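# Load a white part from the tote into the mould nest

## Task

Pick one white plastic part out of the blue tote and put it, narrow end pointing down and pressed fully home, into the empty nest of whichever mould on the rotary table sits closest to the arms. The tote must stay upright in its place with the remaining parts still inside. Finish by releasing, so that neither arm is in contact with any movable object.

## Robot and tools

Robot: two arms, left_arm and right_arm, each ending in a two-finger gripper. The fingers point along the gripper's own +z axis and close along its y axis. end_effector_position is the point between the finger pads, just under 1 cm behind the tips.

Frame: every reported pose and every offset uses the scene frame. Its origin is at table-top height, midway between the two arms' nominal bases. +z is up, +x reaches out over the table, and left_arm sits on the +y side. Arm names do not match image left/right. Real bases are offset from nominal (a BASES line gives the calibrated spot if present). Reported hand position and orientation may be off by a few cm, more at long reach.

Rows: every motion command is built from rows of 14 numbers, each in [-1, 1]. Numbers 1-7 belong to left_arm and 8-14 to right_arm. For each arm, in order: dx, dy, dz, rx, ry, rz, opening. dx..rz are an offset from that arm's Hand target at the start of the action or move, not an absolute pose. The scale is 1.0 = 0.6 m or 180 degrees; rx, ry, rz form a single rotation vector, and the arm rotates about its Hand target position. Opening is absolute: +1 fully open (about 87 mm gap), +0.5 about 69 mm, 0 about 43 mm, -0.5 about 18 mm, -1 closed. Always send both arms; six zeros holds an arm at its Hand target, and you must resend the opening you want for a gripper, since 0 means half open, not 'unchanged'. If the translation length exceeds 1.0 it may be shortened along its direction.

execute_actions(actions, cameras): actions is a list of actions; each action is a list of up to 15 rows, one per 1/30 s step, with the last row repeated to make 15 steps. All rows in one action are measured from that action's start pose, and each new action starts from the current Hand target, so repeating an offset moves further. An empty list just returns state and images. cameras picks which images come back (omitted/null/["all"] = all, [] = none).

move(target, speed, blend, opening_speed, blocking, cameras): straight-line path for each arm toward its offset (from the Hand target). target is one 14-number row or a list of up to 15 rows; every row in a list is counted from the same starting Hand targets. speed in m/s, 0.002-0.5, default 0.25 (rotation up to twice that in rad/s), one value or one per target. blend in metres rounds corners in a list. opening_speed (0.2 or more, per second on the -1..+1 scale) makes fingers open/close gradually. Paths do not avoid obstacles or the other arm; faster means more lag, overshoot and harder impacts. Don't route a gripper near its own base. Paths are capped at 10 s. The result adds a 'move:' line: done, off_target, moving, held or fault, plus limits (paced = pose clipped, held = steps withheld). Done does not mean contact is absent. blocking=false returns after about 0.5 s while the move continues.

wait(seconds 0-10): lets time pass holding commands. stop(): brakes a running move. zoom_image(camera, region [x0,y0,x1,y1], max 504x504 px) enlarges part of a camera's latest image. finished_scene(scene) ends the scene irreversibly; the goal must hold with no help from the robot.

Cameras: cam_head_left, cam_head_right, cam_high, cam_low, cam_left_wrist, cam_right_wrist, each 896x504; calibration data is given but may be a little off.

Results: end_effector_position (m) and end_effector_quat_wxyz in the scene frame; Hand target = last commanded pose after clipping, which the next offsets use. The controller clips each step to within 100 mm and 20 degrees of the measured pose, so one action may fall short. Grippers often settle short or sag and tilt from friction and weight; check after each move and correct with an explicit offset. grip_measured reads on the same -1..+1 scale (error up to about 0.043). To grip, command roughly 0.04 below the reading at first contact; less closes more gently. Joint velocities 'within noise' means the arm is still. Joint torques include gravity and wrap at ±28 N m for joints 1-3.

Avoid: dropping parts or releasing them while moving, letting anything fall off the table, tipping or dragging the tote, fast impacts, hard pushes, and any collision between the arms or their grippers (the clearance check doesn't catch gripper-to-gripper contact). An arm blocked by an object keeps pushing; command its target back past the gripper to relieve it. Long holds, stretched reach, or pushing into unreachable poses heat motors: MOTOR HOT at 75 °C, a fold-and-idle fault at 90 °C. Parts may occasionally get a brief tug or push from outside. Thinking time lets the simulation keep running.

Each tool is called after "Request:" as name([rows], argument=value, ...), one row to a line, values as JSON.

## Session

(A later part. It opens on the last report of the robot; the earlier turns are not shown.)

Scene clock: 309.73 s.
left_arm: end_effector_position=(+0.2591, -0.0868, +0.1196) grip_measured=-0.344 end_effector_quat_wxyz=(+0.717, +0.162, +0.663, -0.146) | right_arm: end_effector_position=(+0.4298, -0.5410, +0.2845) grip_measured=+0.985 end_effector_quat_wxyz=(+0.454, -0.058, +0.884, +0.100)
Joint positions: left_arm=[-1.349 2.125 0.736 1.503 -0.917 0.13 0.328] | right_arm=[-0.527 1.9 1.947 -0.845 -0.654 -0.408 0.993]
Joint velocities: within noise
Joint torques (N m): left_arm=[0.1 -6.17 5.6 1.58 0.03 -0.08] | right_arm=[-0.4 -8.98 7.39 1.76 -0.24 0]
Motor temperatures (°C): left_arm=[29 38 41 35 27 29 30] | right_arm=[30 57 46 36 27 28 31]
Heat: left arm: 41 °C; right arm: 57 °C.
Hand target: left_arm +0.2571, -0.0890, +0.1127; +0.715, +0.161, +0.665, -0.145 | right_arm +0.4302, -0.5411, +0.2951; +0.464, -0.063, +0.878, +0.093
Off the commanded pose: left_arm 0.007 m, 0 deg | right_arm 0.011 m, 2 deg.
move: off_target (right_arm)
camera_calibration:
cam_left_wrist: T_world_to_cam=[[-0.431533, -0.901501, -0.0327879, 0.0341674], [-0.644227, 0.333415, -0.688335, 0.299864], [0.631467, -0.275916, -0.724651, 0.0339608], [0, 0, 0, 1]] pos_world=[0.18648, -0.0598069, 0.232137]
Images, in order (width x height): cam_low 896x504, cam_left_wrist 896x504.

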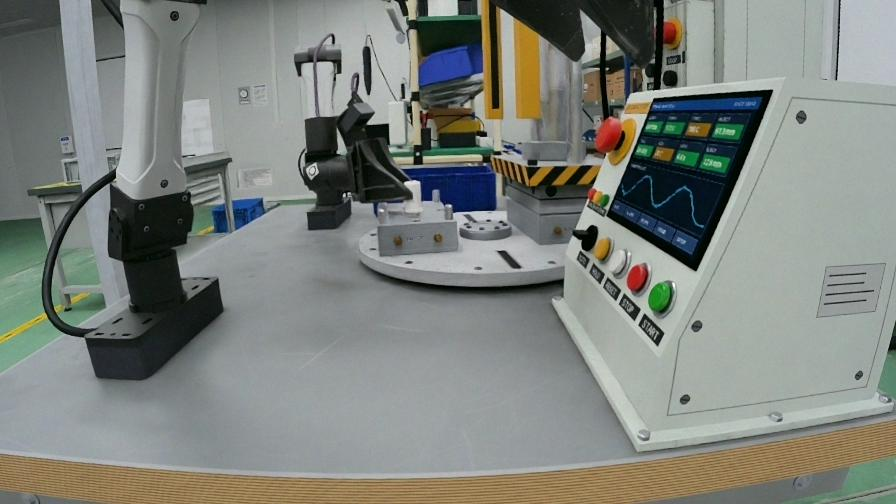

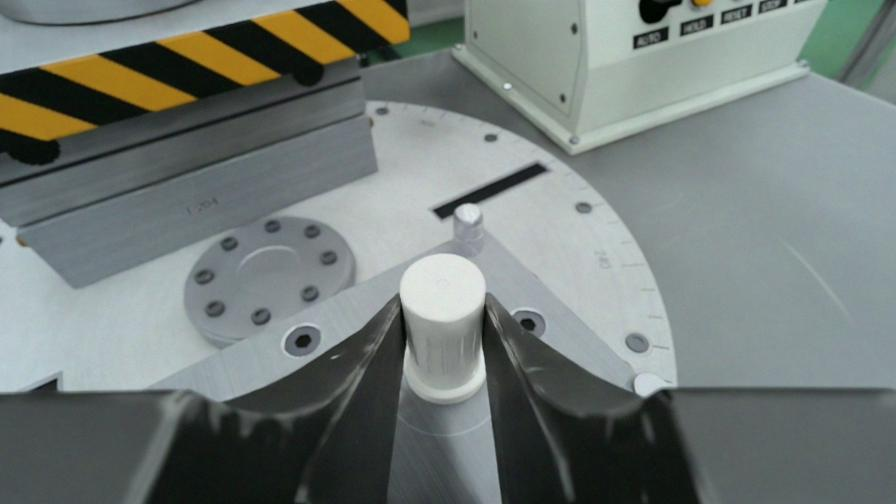

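Request:
move(target=[0,0,-0.011,0,0,0,-0.9,0,0,0,0,0,0,1], speed=0.03, cameras=["cam_left_wrist","cam_low"])

Request:
zoom_image(camera="cam_left_wrist", region=[370, 240, 530, 500])

Request:
zoom_image(camera="cam_low", region=[360, 130, 460, 260])

Scene clock: 318.20 s.
left_arm: end_effector_position=(+0.2590, -0.0866, +0.1136) grip_measured=-0.344 end_effector_quat_wxyz=(+0.717, +0.161, +0.662, -0.147) | right_arm: end_effector_position=(+0.4298, -0.5410, +0.2845) grip_measured=+0.985 end_effector_quat_wxyz=(+0.454, -0.058, +0.884, +0.100)
Joint positions: left_arm=[-1.349 2.152 0.736 1.533 -0.917 0.13 0.328] | right_arm=[-0.527 1.9 1.947 -0.845 -0.654 -0.408 0.993]
Joint velocities: within noise
Joint torques (N m): left_arm=[0.12 -6.19 5.59 1.57 0.03 -0.06] | right_arm=[-0.27 -8.99 7.32 1.75 -0.24 -0.01]
Motor temperatures (°C): left_arm=[29 39 41 35 27 29 30] | right_arm=[30 57 46 36 27 28 31]
Heat: left arm: 41 °C; right arm: 57 °C.
Hand target: left_arm +0.2571, -0.0890, +0.1062; +0.715, +0.161, +0.665, -0.145 | right_arm +0.4302, -0.5411, +0.2951; +0.464, -0.063, +0.878, +0.093
Off the commanded pose: left_arm 0.008 m, 1 deg | right_arm 0.011 m, 2 deg.
move: off_target (right_arm)
camera_calibration:
cam_left_wrist: T_world_to_cam=[[-0.431515, -0.901584, -0.0306731, 0.0338638], [-0.643844, 0.331616, -0.689562, 0.295543], [0.63187, -0.277808, -0.723577, 0.0293055], [0, 0, 0, 1]] pos_world=[0.186379, -0.0593344, 0.226039]
Images, in order (width x height): cam_low 896x504, cam_left_wrist 896x504.

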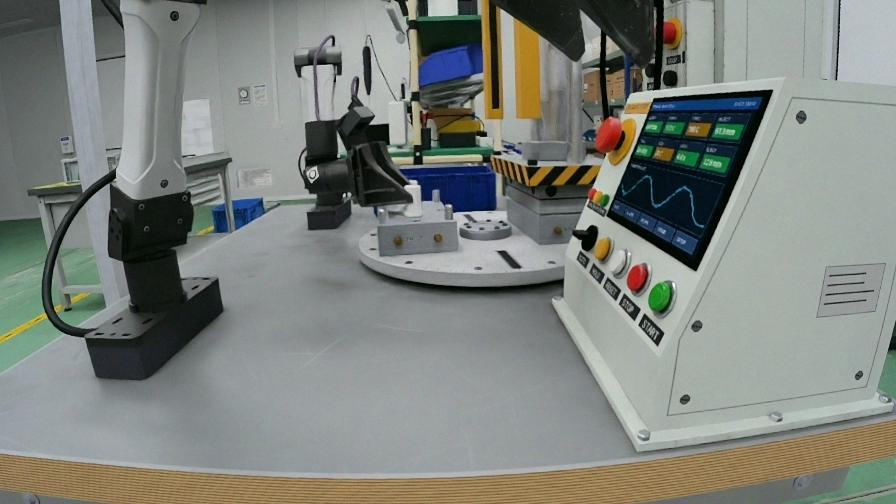

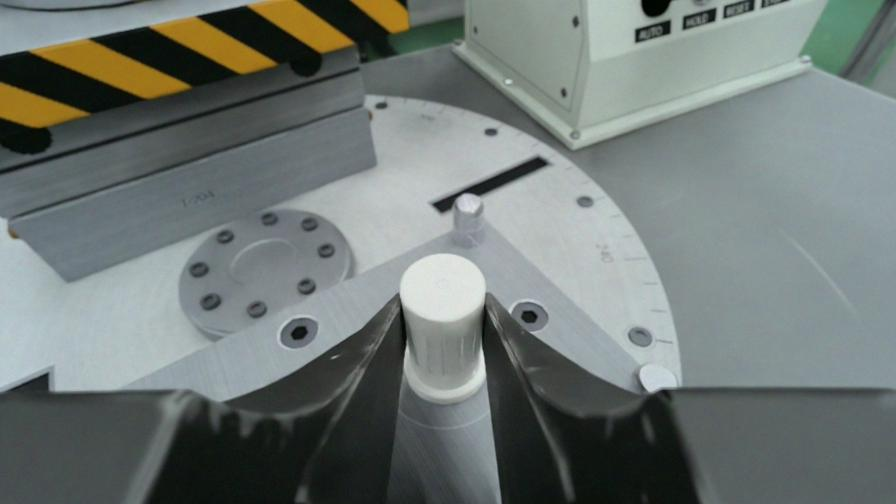

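Scaled by 1.938 from the camera's 896x504 image, which has a finer 1280x720 frame.

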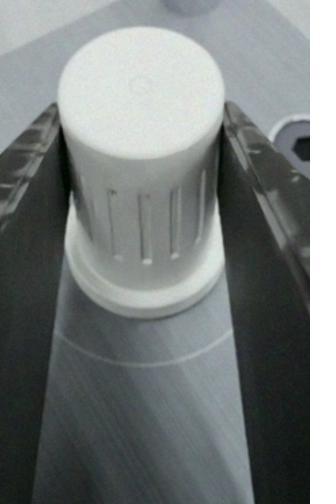

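Scaled by 3.877 from the camera's 896x504 image, which has a finer 1280x720 frame.

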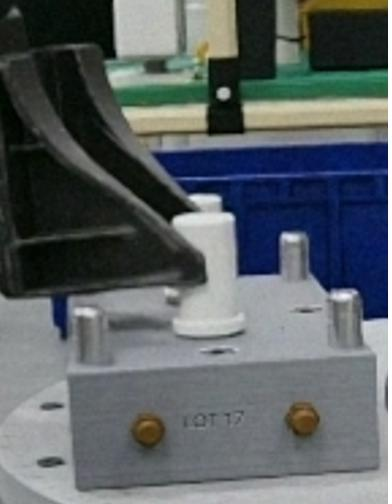

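Request:
move(target=[0,0,-0.006,0,0,0,-0.9,0,0,0,0,0,0,1], speed=0.02, cameras=[])

Request:
move(target=[0,0,-0.006,0,0,0,-0.9,0,0,0,0,0,0,1], speed=0.02, cameras=["cam_left_wrist","cam_low"])

Request:
zoom_image(camera="cam_low", region=[360, 130, 460, 260])

Scene clock: 328.20 s.
left_arm: end_effector_position=(+0.2591, -0.0864, +0.1122) grip_measured=-0.344 end_effector_quat_wxyz=(+0.718, +0.158, +0.661, -0.149) | right_arm: end_effector_position=(+0.4298, -0.5410, +0.2845) grip_measured=+0.985 end_effector_quat_wxyz=(+0.454, -0.058, +0.884, +0.100)
Joint positions: left_arm=[-1.349 2.165 0.736 1.555 -0.918 0.13 0.328] | right_arm=[-0.527 1.9 1.947 -0.845 -0.654 -0.408 0.993]
Joint velocities: within noise
Joint torques (N m): left_arm=[0.09 -6.04 5.57 1.48 0.06 -0.07] | right_arm=[-0.29 -8.95 7.36 1.76 -0.23 0.01]
Motor temperatures (°C): left_arm=[29 39 41 35 27 29 30] | right_arm=[30 57 46 36 27 28 31]
Heat: left arm: 41 °C; right arm: 57 °C.
Hand target: left_arm +0.2571, -0.0890, +0.1026; +0.715, +0.161, +0.665, -0.145 | right_arm +0.4302, -0.5411, +0.2951; +0.464, -0.063, +0.878, +0.093
Off the commanded pose: left_arm 0.010 m, 1 deg | right_arm 0.011 m, 2 deg.
move: off_target (right_arm)
No camera images: "cameras" was empty.

Scene clock: 328.90 s.
left_arm: end_effector_position=(+0.2595, -0.0866, +0.1118) grip_measured=-0.344 end_effector_quat_wxyz=(+0.719, +0.155, +0.661, -0.149) | right_arm: end_effector_position=(+0.4298, -0.5410, +0.2845) grip_measured=+0.985 end_effector_quat_wxyz=(+0.454, -0.058, +0.884, +0.100)
Joint positions: left_arm=[-1.349 2.17 0.74 1.56 -0.922 0.13 0.328] | right_arm=[-0.527 1.9 1.947 -0.845 -0.654 -0.408 0.993]
Joint velocities: within noise
Joint torques (N m): left_arm=[0.08 -5.5 5.3 1.49 0.08 -0.09] | right_arm=[-0.31 -8.99 7.34 1.76 -0.21 -0.03]
Motor temperatures (°C): left_arm=[29 39 41 35 27 29 30] | right_arm=[30 57 46 36 27 28 31]
Heat: left arm: 41 °C; right arm: 57 °C.
Hand target: left_arm +0.2571, -0.0889, +0.0989; +0.714, +0.161, +0.665, -0.145 | right_arm +0.4302, -0.5411, +0.2951; +0.464, -0.063, +0.878, +0.093
Off the commanded pose: left_arm 0.013 m, 1 deg | right_arm 0.011 m, 2 deg.
joint read past its limit (left arm) — joint 4 (wrist pitch), upper limit.
joint sent to its limit (left arm) — joint 4 (wrist pitch), upper limit. The joint targets still meet the commanded pose.
move: off_target (left_arm, right_arm)
camera_calibration:
cam_left_wrist: T_world_to_cam=[[-0.427019, -0.904021, -0.0200069, 0.0314724], [-0.643992, 0.319576, -0.695087, 0.294262], [0.634767, -0.283931, -0.718647, 0.0258678], [0, 0, 0, 1]] pos_world=[0.186522, -0.0582425, 0.223757]
Images, in order (width x height): cam_low 896x504, cam_left_wrist 896x504.

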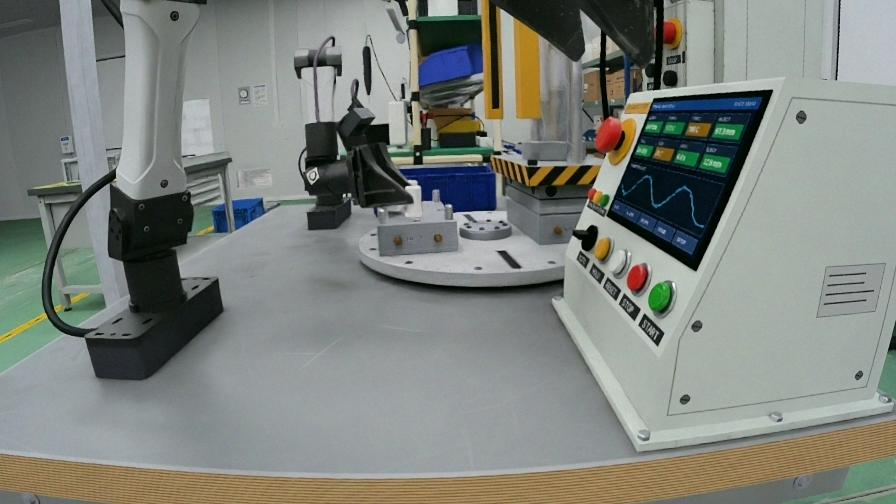

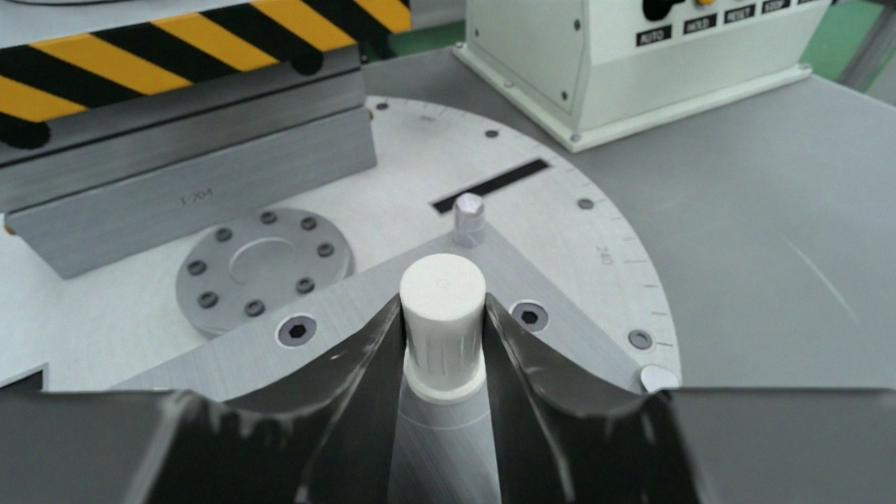

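Scaled by 3.877 from the camera's 896x504 image, which has a finer 1280x720 frame.

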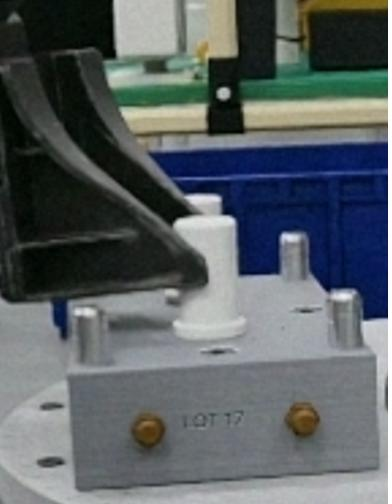

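Request:
move([
  [0,0,0.009,0,0,0,-0.9,0,0,0,0,0,0,1],
  [0,0,0.009,0,0,0,0.0,0,0,0,0,0,0,1],
], speed=0.03, opening_speed=0.5, cameras=["cam_left_wrist","cam_low"])

Request:
zoom_image(camera="cam_low", region=[360, 130, 460, 260])

Request:
zoom_image(camera="cam_left_wrist", region=[370, 240, 530, 500])

Scene clock: 339.93 s.
left_arm: end_effector_position=(+0.2595, -0.0865, +0.1110) grip_measured=+0.000 end_effector_quat_wxyz=(+0.718, +0.157, +0.662, -0.148) | right_arm: end_effector_position=(+0.4298, -0.5410, +0.2845) grip_measured=+0.985 end_effector_quat_wxyz=(+0.454, -0.058, +0.884, +0.100)
Joint positions: left_arm=[-1.349 2.17 0.74 1.556 -0.922 0.13 0.5] | right_arm=[-0.527 1.9 1.947 -0.845 -0.654 -0.408 0.993]
Joint velocities: within noise
Joint torques (N m): left_arm=[0.1 -6.94 5.22 1.39 0.09 -0.06] | right_arm=[-0.4 -8.98 7.23 1.73 -0.24 0.01]
Motor temperatures (°C): left_arm=[29 39 40 35 27 29 30] | right_arm=[30 57 46 36 27 28 31]
Heat: left arm: 40 °C; right arm: 57 °C.
Hand target: left_arm +0.2571, -0.0889, +0.1043; +0.714, +0.161, +0.665, -0.145 | right_arm +0.4302, -0.5411, +0.2951; +0.464, -0.063, +0.878, +0.093
Off the commanded pose: left_arm 0.008 m, 1 deg | right_arm 0.011 m, 2 deg.
move: off_target (right_arm)
camera_calibration:
cam_left_wrist: T_world_to_cam=[[-0.427039, -0.903924, -0.0236475, 0.0319415], [-0.644653, 0.322683, -0.693035, 0.293865], [0.634082, -0.280709, -0.720516, 0.0259758], [0, 0, 0, 1]] pos_world=[0.186611, -0.0586611, 0.22313]
Images, in order (width x height): cam_low 896x504, cam_left_wrist 896x504.

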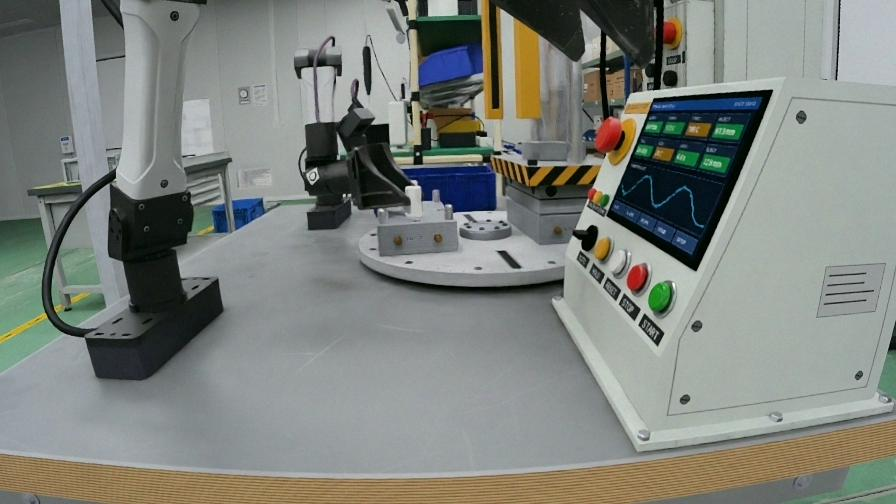

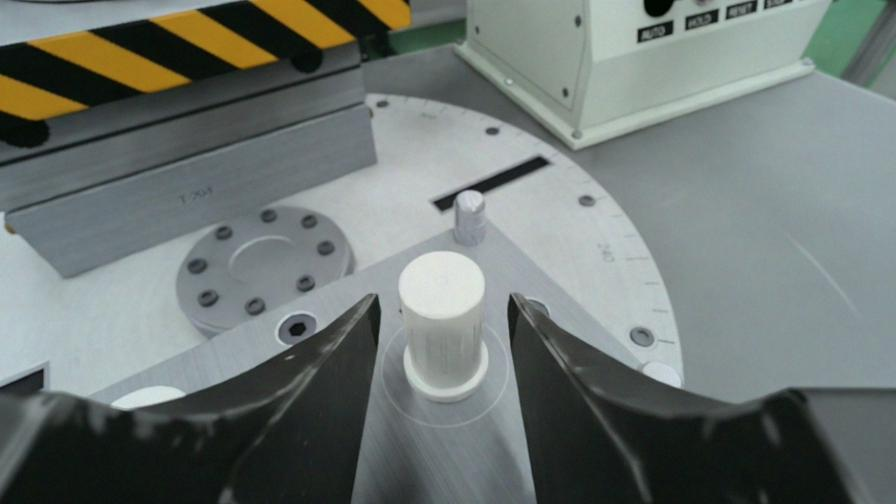

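Scaled by 3.877 from the camera's 896x504 image, which has a finer 1280x720 frame.

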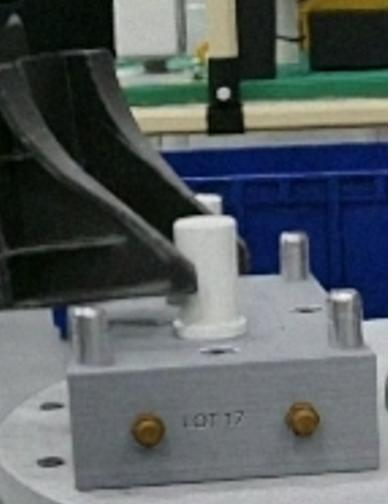

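Scaled by 1.938 from the camera's 896x504 image, which has a finer 1280x720 frame.

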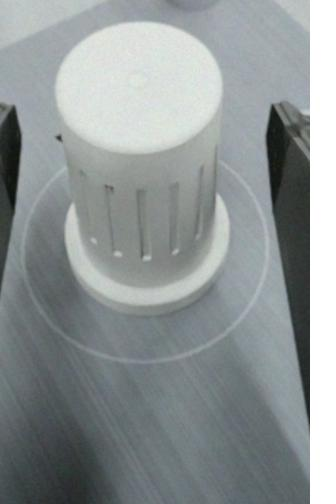

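Request:
move([
  [-0.09,0.042,0.004,0,0,0,0,0,0,0,0,0,0,1],
  [-0.16,0.075,0.02,0,0,0,0,0,0,0,0,0,0,1],
  [-0.16,0.075,0.2,0,0,0,0,0,0,0,0,0,0,1],
], speed=0.12, blend=0.01)

Request:
zoom_image(camera="cam_low", region=[360, 130, 460, 260])

Request:
zoom_image(camera="cam_left_wrist", region=[300, 200, 600, 480])

Scene clock: 370.50 s.
left_arm: end_effector_position=(+0.1629, -0.0422, +0.2107) grip_measured=+0.000 end_effector_quat_wxyz=(+0.714, +0.179, +0.664, -0.131) | right_arm: end_effector_position=(+0.4298, -0.5410, +0.2845) grip_measured=+0.985 end_effector_quat_wxyz=(+0.454, -0.058, +0.884, +0.100)
Joint positions: left_arm=[-1.651 1.627 0.602 1.181 -1.214 0.228 0.5] | right_arm=[-0.527 1.9 1.947 -0.845 -0.654 -0.408 0.993]
Joint velocities: within noise
Joint torques (N m): left_arm=[0.25 -7.57 8.53 1.26 0.07 -0.11] | right_arm=[-0.36 -9.05 7.35 1.73 -0.24 -0.01]
Motor temperatures (°C): left_arm=[29 40 40 35 27 29 29] | right_arm=[30 58 46 36 27 28 31]
Heat: left arm: 40 °C; right arm: 58 °C.
Hand target: left_arm +0.1611, -0.0440, +0.2243; +0.715, +0.161, +0.665, -0.145 | right_arm +0.4302, -0.5411, +0.2951; +0.464, -0.063, +0.878, +0.093
Off the commanded pose: left_arm 0.014 m, 3 deg | right_arm 0.011 m, 2 deg.
move: off_target (left_arm, right_arm)
camera_calibration:
cam_left_wrist: T_world_to_cam=[[-0.432293, -0.898499, -0.0763088, 0.0452232], [-0.640712, 0.365604, -0.675146, 0.283799], [0.634517, -0.242969, -0.733726, 0.175833], [0, 0, 0, 1]] pos_world=[0.0898142, -0.0204032, 0.32407]

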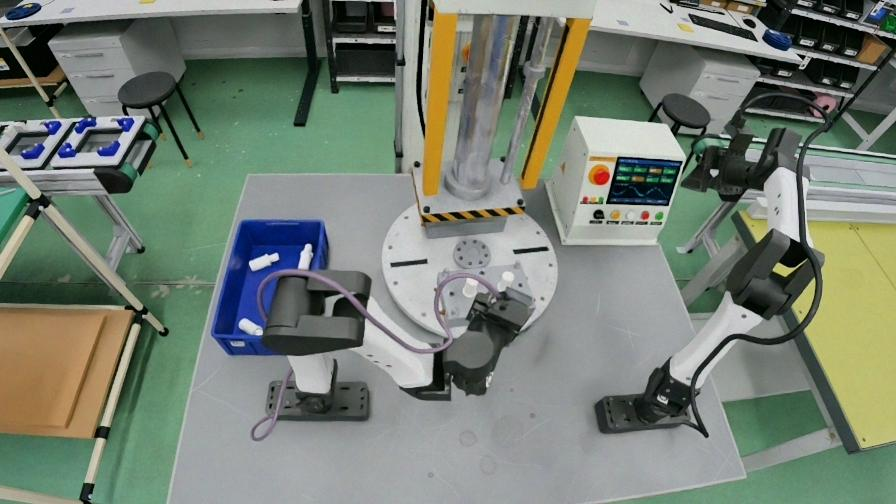

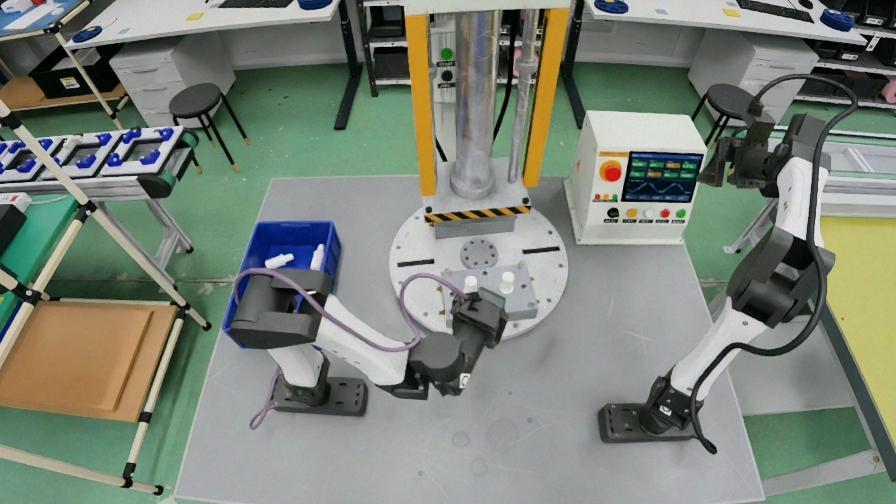

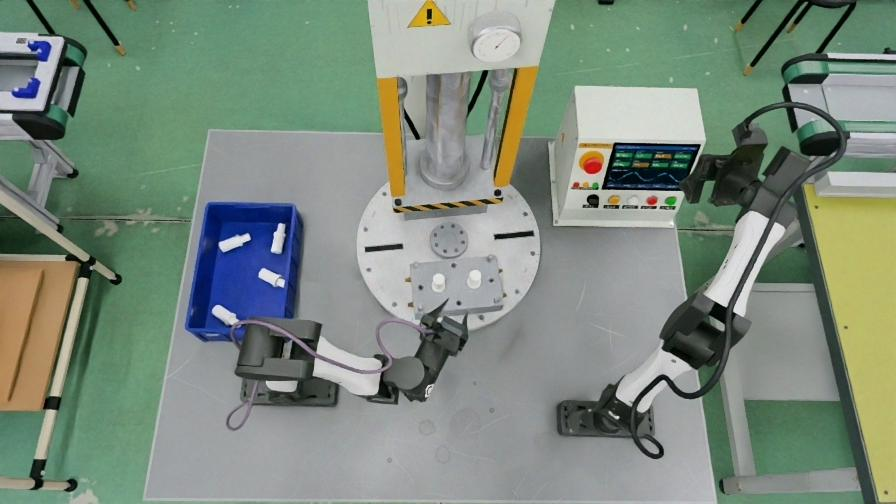

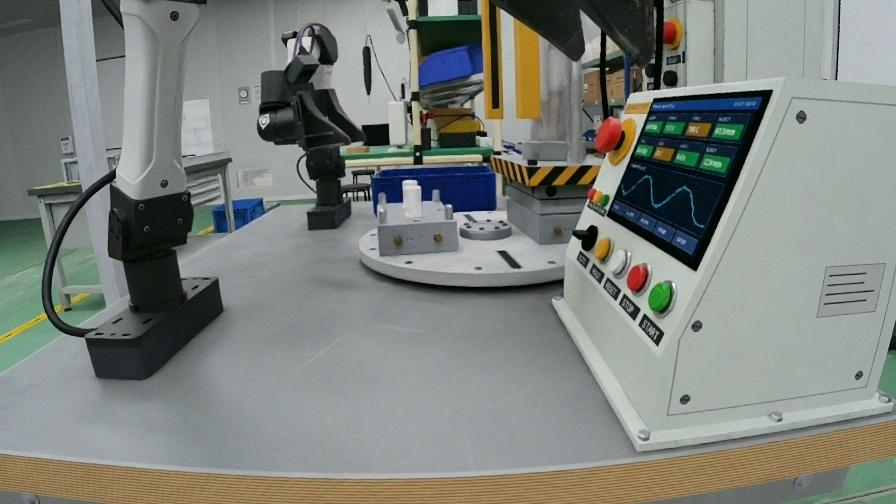

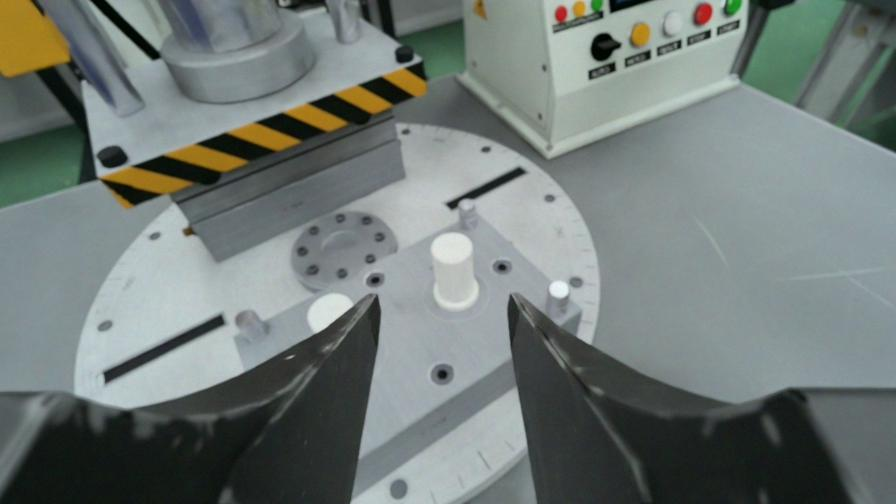

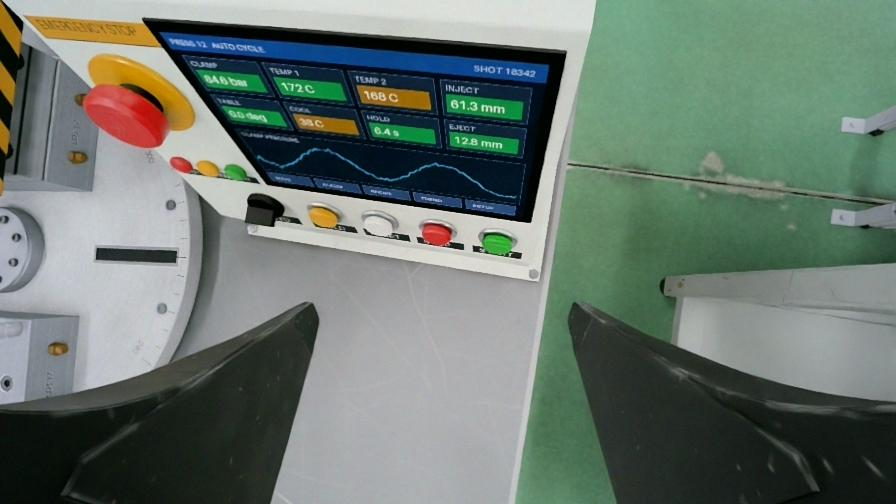

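Scaled by 3.877 from the camera's 896x504 image, which has a finer 1280x720 frame.

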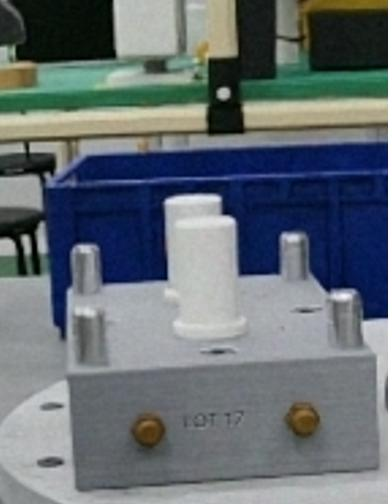

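Scaled by 1.680 from the camera's 896x504 image, which has a finer 1280x720 frame.

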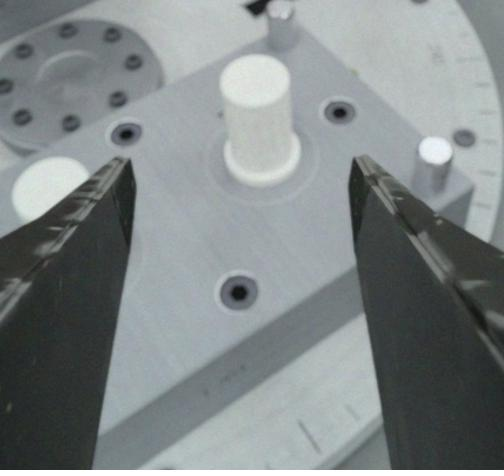

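Request:
zoom_image(camera="cam_left_wrist", region=[400, 220, 510, 330])

Request:
zoom_image(camera="cam_low", region=[390, 175, 440, 225])

Scaled by 4.582 from the camera's 896x504 image, which has a finer 1280x720 frame.

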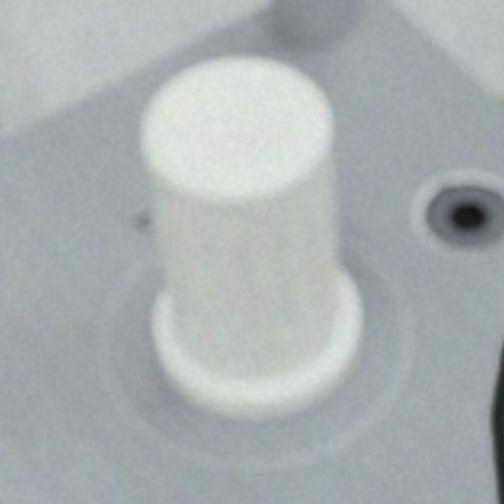

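Scaled by 10.080 from the camera's 896x504 image, which has a finer 1280x720 frame.

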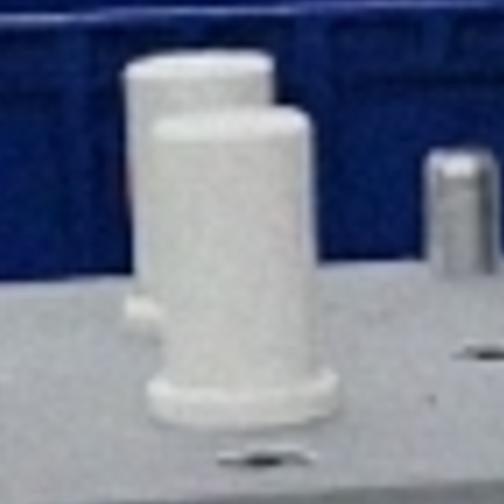

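Request:
move([
  [0,0,0.1,0.1,0.1,-0.04,0,0,0,0,0,0,0,1],
  [0.165,-0.072,0.06,0.3485,0.3945,-0.139,-1,0,0,0,0,0,0,1],
], speed=0.25, blend=0.03, cameras=["cam_left_wrist","cam_low","cam_high"])

Scene clock: 401.40 s.
left_arm: end_effector_position=(+0.2574, -0.0853, +0.2667) grip_measured=-0.963 end_effector_quat_wxyz=(+0.204, +0.483, +0.844, -0.112) | right_arm: end_effector_position=(+0.4298, -0.5410, +0.2845) grip_measured=+0.985 end_effector_quat_wxyz=(+0.454, -0.058, +0.884, +0.100)
Joint positions: left_arm=[-1.043 2.301 2.774 -1.574 -0.015 -0.012 0.018] | right_arm=[-0.527 1.9 1.947 -0.845 -0.654 -0.408 0.993]
Joint velocities: within noise
Joint torques (N m): left_arm=[1.26 -8.35 8.38 1.04 0.21 0.1] | right_arm=[-0.36 -9.03 7.28 1.73 -0.23 0]
Motor temperatures (°C): left_arm=[29 40 43 35 27 29 29] | right_arm=[30 58 46 36 27 28 31]
Heat: left arm: 43 °C; right arm: 58 °C.
Hand target: left_arm +0.2601, -0.0871, +0.2603; +0.053, +0.498, +0.865, -0.029 | right_arm +0.4302, -0.5411, +0.2951; +0.464, -0.063, +0.878, +0.093
Off the commanded pose: left_arm 0.007 m, 27 deg; orientation clipped | right_arm 0.011 m, 2 deg.
joint sent to its limit (left arm) — joint 4 (wrist pitch), lower limit. The joint targets are off in orientation, not in position.
move: off_target (left_arm, right_arm); target 2's new opening was sent with left_arm's hand 0.007 m and 27 deg from that target; limits=paced
camera_calibration:
cam_left_wrist: T_world_to_cam=[[-0.860381, -0.509649, 0.00159418, 0.174224], [-0.466877, 0.78942, 0.39855, 0.102996], [-0.204379, 0.342161, -0.917145, 0.461211], [0, 0, 0, 1]] pos_world=[0.292247, -0.150322, 0.38167]
Images, in order (width x height): cam_high 896x504, cam_low 896x504, cam_left_wrist 896x504.

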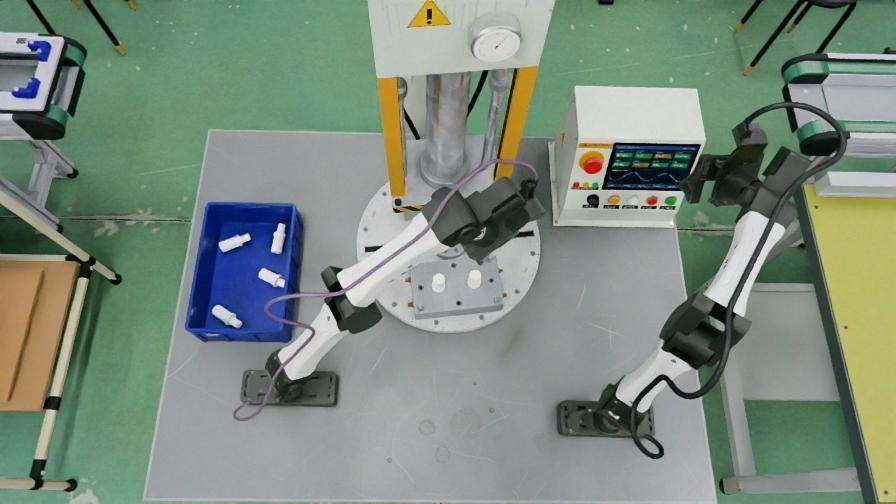

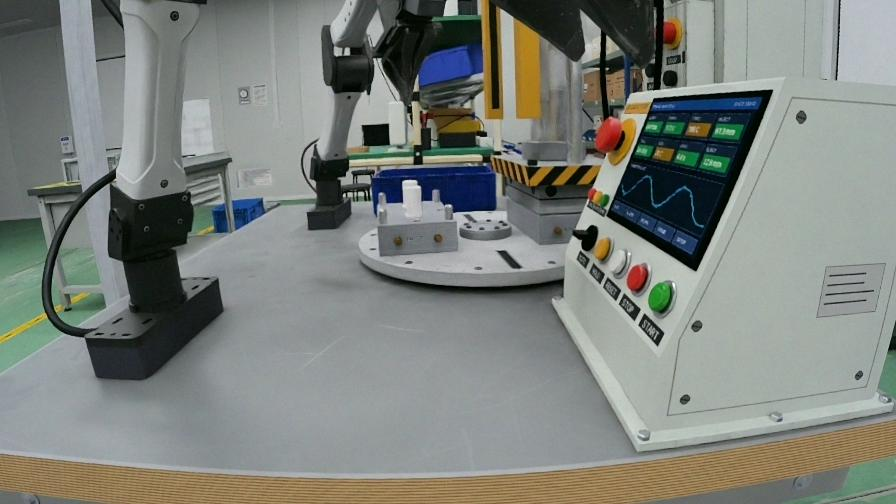

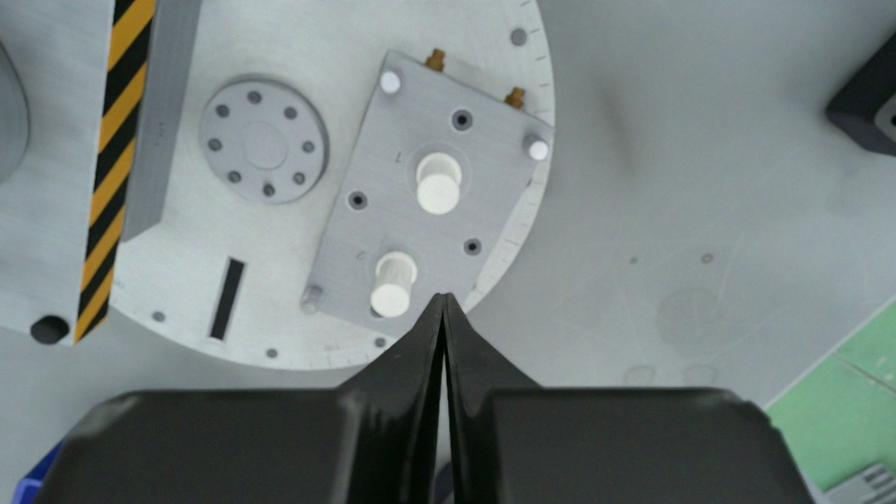

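Request:
zoom_image(camera="cam_left_wrist", region=[330, 130, 500, 330])

Scaled by 2.520 from the camera's 896x504 image, which has a finer 1280x720 frame.

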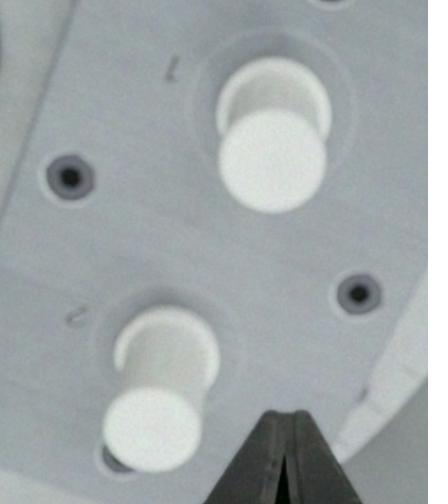

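Request:
move(target=[0,0,-0.16,-0.031,0.058,-0.0,-1,0,0,0,0,0,0,1], speed=0.15, cameras=["cam_left_wrist","cam_low"])

Request:
zoom_image(camera="cam_low", region=[340, 110, 480, 260])

Scene clock: 415.03 s.
left_arm: end_effector_position=(+0.2602, -0.0895, +0.1776) grip_measured=-0.963 end_effector_quat_wxyz=(+0.057, +0.484, +0.862, -0.142) | right_arm: end_effector_position=(+0.4298, -0.5410, +0.2845) grip_measured=+0.985 end_effector_quat_wxyz=(+0.454, -0.058, +0.884, +0.100)
Joint positions: left_arm=[-0.965 2.467 2.704 -1.575 0.202 0.023 0.018] | right_arm=[-0.527 1.9 1.947 -0.845 -0.654 -0.408 0.993]
Joint velocities: within noise
Joint torques (N m): left_arm=[1.22 -9.72 5.85 0.65 0.37 0.12] | right_arm=[-0.35 -9.02 7.25 1.77 -0.23 0.02]
Motor temperatures (°C): left_arm=[29 41 42 34 27 29 29] | right_arm=[30 59 46 36 27 28 31]
Heat: left arm: 42 °C; right arm: 59 °C.
Hand target: left_arm +0.2602, -0.0871, +0.1644; -0.001, +0.490, +0.864, -0.116 | right_arm +0.4302, -0.5411, +0.2951; +0.464, -0.063, +0.878, +0.093
Off the commanded pose: left_arm 0.014 m, 7 deg | right_arm 0.011 m, 2 deg.
joint sent to its limit (left arm) — joint 4 (wrist pitch), lower limit. The joint targets are off in orientation, not in position.
move: off_target (left_arm, right_arm)
camera_calibration:
cam_left_wrist: T_world_to_cam=[[-0.846191, -0.494575, 0.198387, 0.137322], [-0.302415, 0.752234, 0.585396, 0.0638066], [-0.438755, 0.435361, -0.786101, 0.427587], [0, 0, 0, 1]] pos_world=[0.323103, -0.166237, 0.271532]
Images, in order (width x height): cam_low 896x504, cam_left_wrist 896x504.

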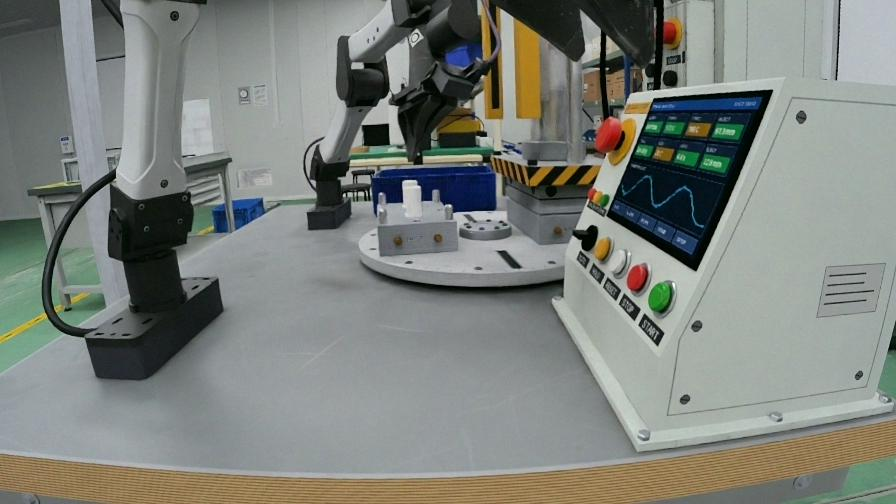

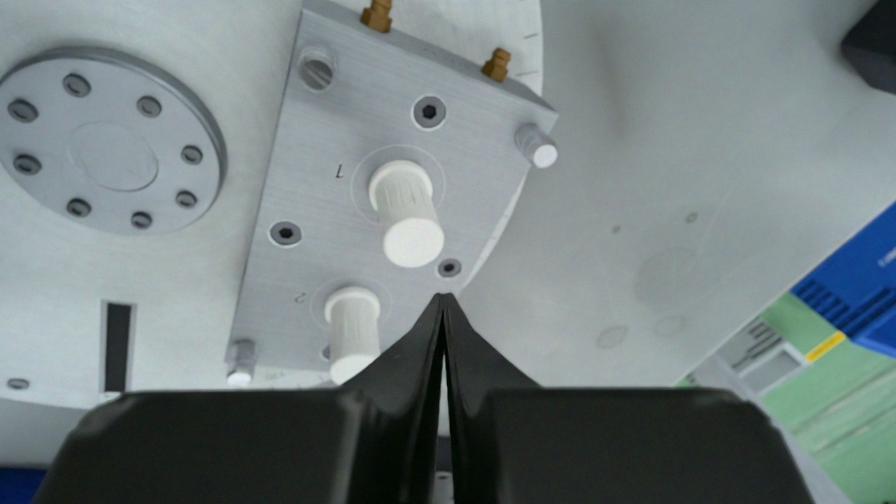

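Scaled by 3.360 from the camera's 896x504 image, which has a finer 1280x720 frame.

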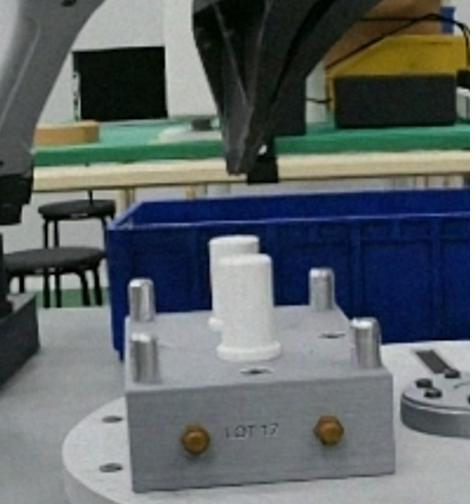

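Request:
move(target=[0.003,0.004,-0.058,0,0,0,-1,0,0,0,0,0,0,1], speed=0.05, cameras=["cam_left_wrist","cam_low"])

Request:
zoom_image(camera="cam_low", region=[340, 110, 480, 260])

Scene clock: 424.60 s.
left_arm: end_effector_position=(+0.2609, -0.0895, +0.1448) grip_measured=-0.963 end_effector_quat_wxyz=(+0.024, +0.491, +0.862, -0.125) | right_arm: end_effector_position=(+0.4298, -0.5410, +0.2845) grip_measured=+0.985 end_effector_quat_wxyz=(+0.454, -0.058, +0.884, +0.100)
Joint positions: left_arm=[-0.965 2.538 2.699 -1.575 0.203 0.043 0.018] | right_arm=[-0.527 1.9 1.947 -0.845 -0.654 -0.408 0.993]
Joint velocities: within noise
Joint torques (N m): left_arm=[1.48 -9.84 5.81 0.53 0.33 0.13] | right_arm=[-0.32 -8.96 7.21 1.74 -0.24 -0.01]
Motor temperatures (°C): left_arm=[29 42 42 33 27 29 29] | right_arm=[30 59 46 36 27 28 31]
Heat: left arm: 42 °C; right arm: 59 °C.
Hand target: left_arm +0.2620, -0.0847, +0.1294; -0.001, +0.490, +0.864, -0.117 | right_arm +0.4302, -0.5411, +0.2951; +0.464, -0.063, +0.878, +0.093
Off the commanded pose: left_arm 0.016 m, 3 deg | right_arm 0.011 m, 2 deg.
joint sent to its limit (left arm) — joint 4 (wrist pitch), lower limit. The joint targets still meet the commanded pose.
move: off_target (left_arm, right_arm)
camera_calibration:
cam_left_wrist: T_world_to_cam=[[-0.848143, -0.490351, 0.200525, 0.145036], [-0.264985, 0.72043, 0.640909, 0.0625904], [-0.458734, 0.490446, -0.740963, 0.405718], [0, 0, 0, 1]] pos_world=[0.325713, -0.172956, 0.231424]
Images, in order (width x height): cam_low 896x504, cam_left_wrist 896x504.

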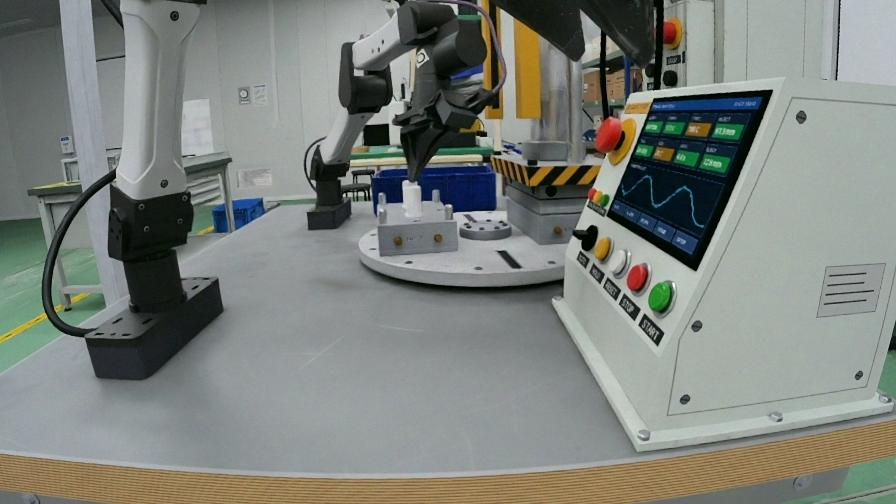

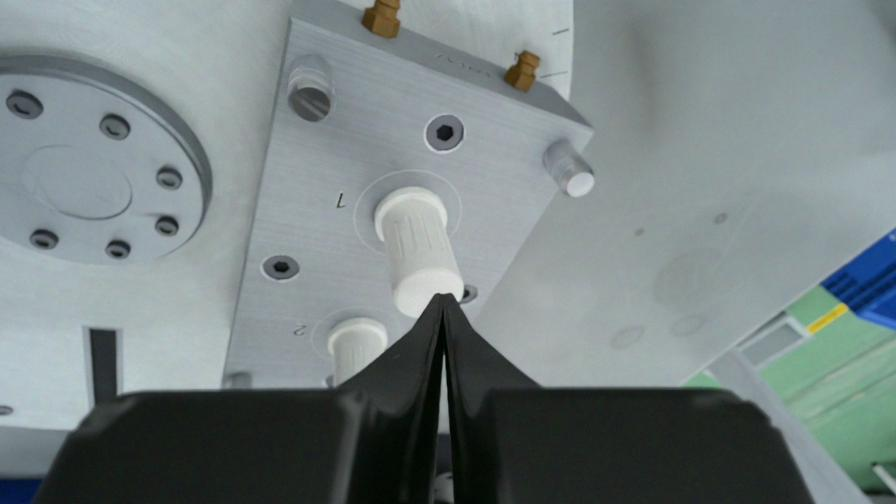

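Scaled by 3.360 from the camera's 896x504 image, which has a finer 1280x720 frame.

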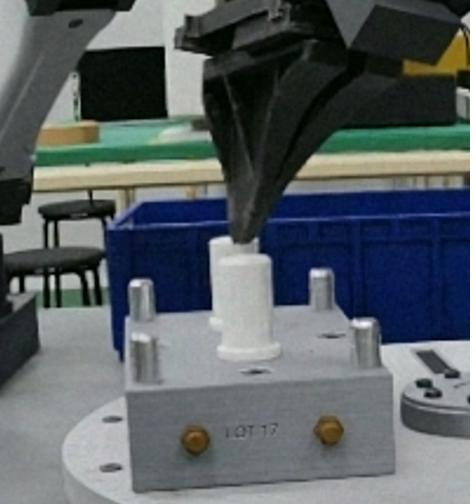

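Request:
move(target=[0.007,0.008,0.0,0,0,0,-1,0,0,0,0,0,0,1], speed=0.05, cameras=["cam_left_wrist","cam_low"])

Request:
zoom_image(camera="cam_low", region=[340, 110, 480, 260])

Scene clock: 433.97 s.
left_arm: end_effector_position=(+0.2671, -0.0840, +0.1423) grip_measured=-0.963 end_effector_quat_wxyz=(+0.021, +0.489, +0.863, -0.122) | right_arm: end_effector_position=(+0.4298, -0.5410, +0.2845) grip_measured=+0.985 end_effector_quat_wxyz=(+0.454, -0.058, +0.884, +0.100)
Joint positions: left_arm=[-0.948 2.538 2.689 -1.576 0.203 0.056 0.018] | right_arm=[-0.527 1.9 1.947 -0.845 -0.654 -0.408 0.993]
Joint velocities: within noise
Joint torques (N m): left_arm=[1.21 -10.3 5.63 0.5 0.35 0.12] | right_arm=[-0.38 -8.96 7.28 1.75 -0.22 -0.01]
Motor temperatures (°C): left_arm=[29 44 42 33 27 29 29] | right_arm=[30 59 47 36 27 28 31]
Heat: left arm: 44 °C; right arm: 59 °C.
Hand target: left_arm +0.2661, -0.0799, +0.1294; -0.002, +0.491, +0.864, -0.116 | right_arm +0.4302, -0.5411, +0.2951; +0.464, -0.063, +0.878, +0.093
Off the commanded pose: left_arm 0.014 m, 3 deg | right_arm 0.011 m, 2 deg.
joint sent to its limit (left arm) — joint 4 (wrist pitch), lower limit. The joint targets still meet the commanded pose.
move: off_target (left_arm, right_arm)
camera_calibration:
cam_left_wrist: T_world_to_cam=[[-0.846052, -0.494515, 0.199127, 0.152752], [-0.265403, 0.714664, 0.64716, 0.0605531], [-0.462339, 0.494682, -0.735888, 0.4046], [0, 0, 0, 1]] pos_world=[0.33237, -0.167885, 0.228136]
Images, in order (width x height): cam_low 896x504, cam_left_wrist 896x504.

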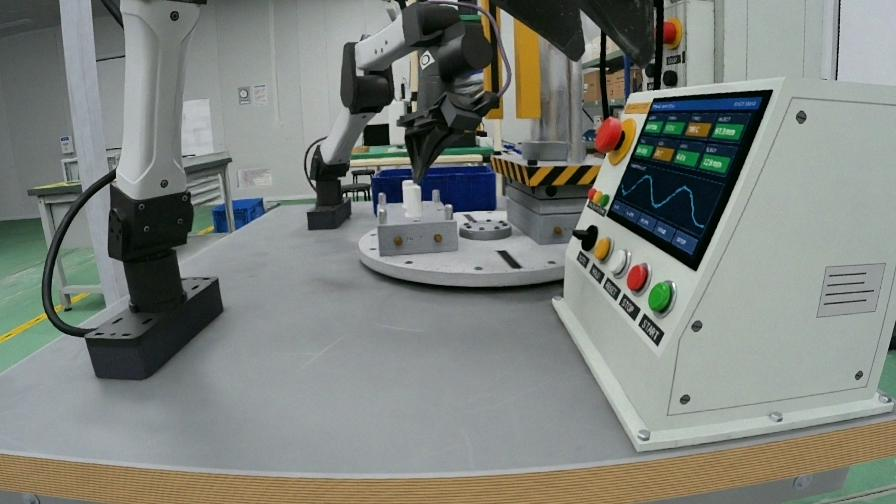

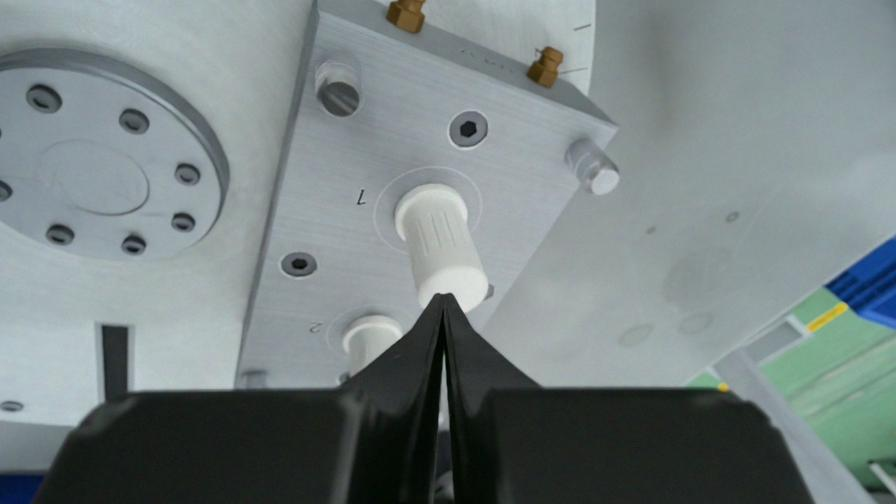

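Scaled by 3.360 from the camera's 896x504 image, which has a finer 1280x720 frame.

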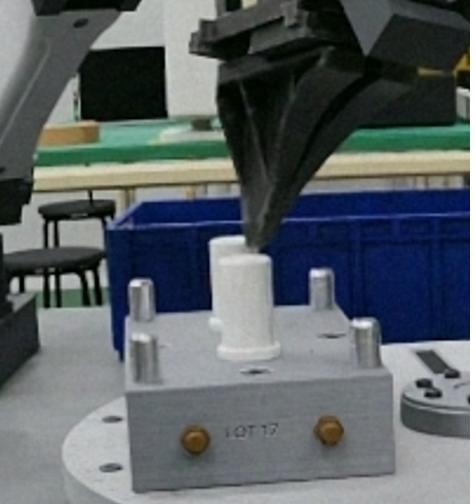

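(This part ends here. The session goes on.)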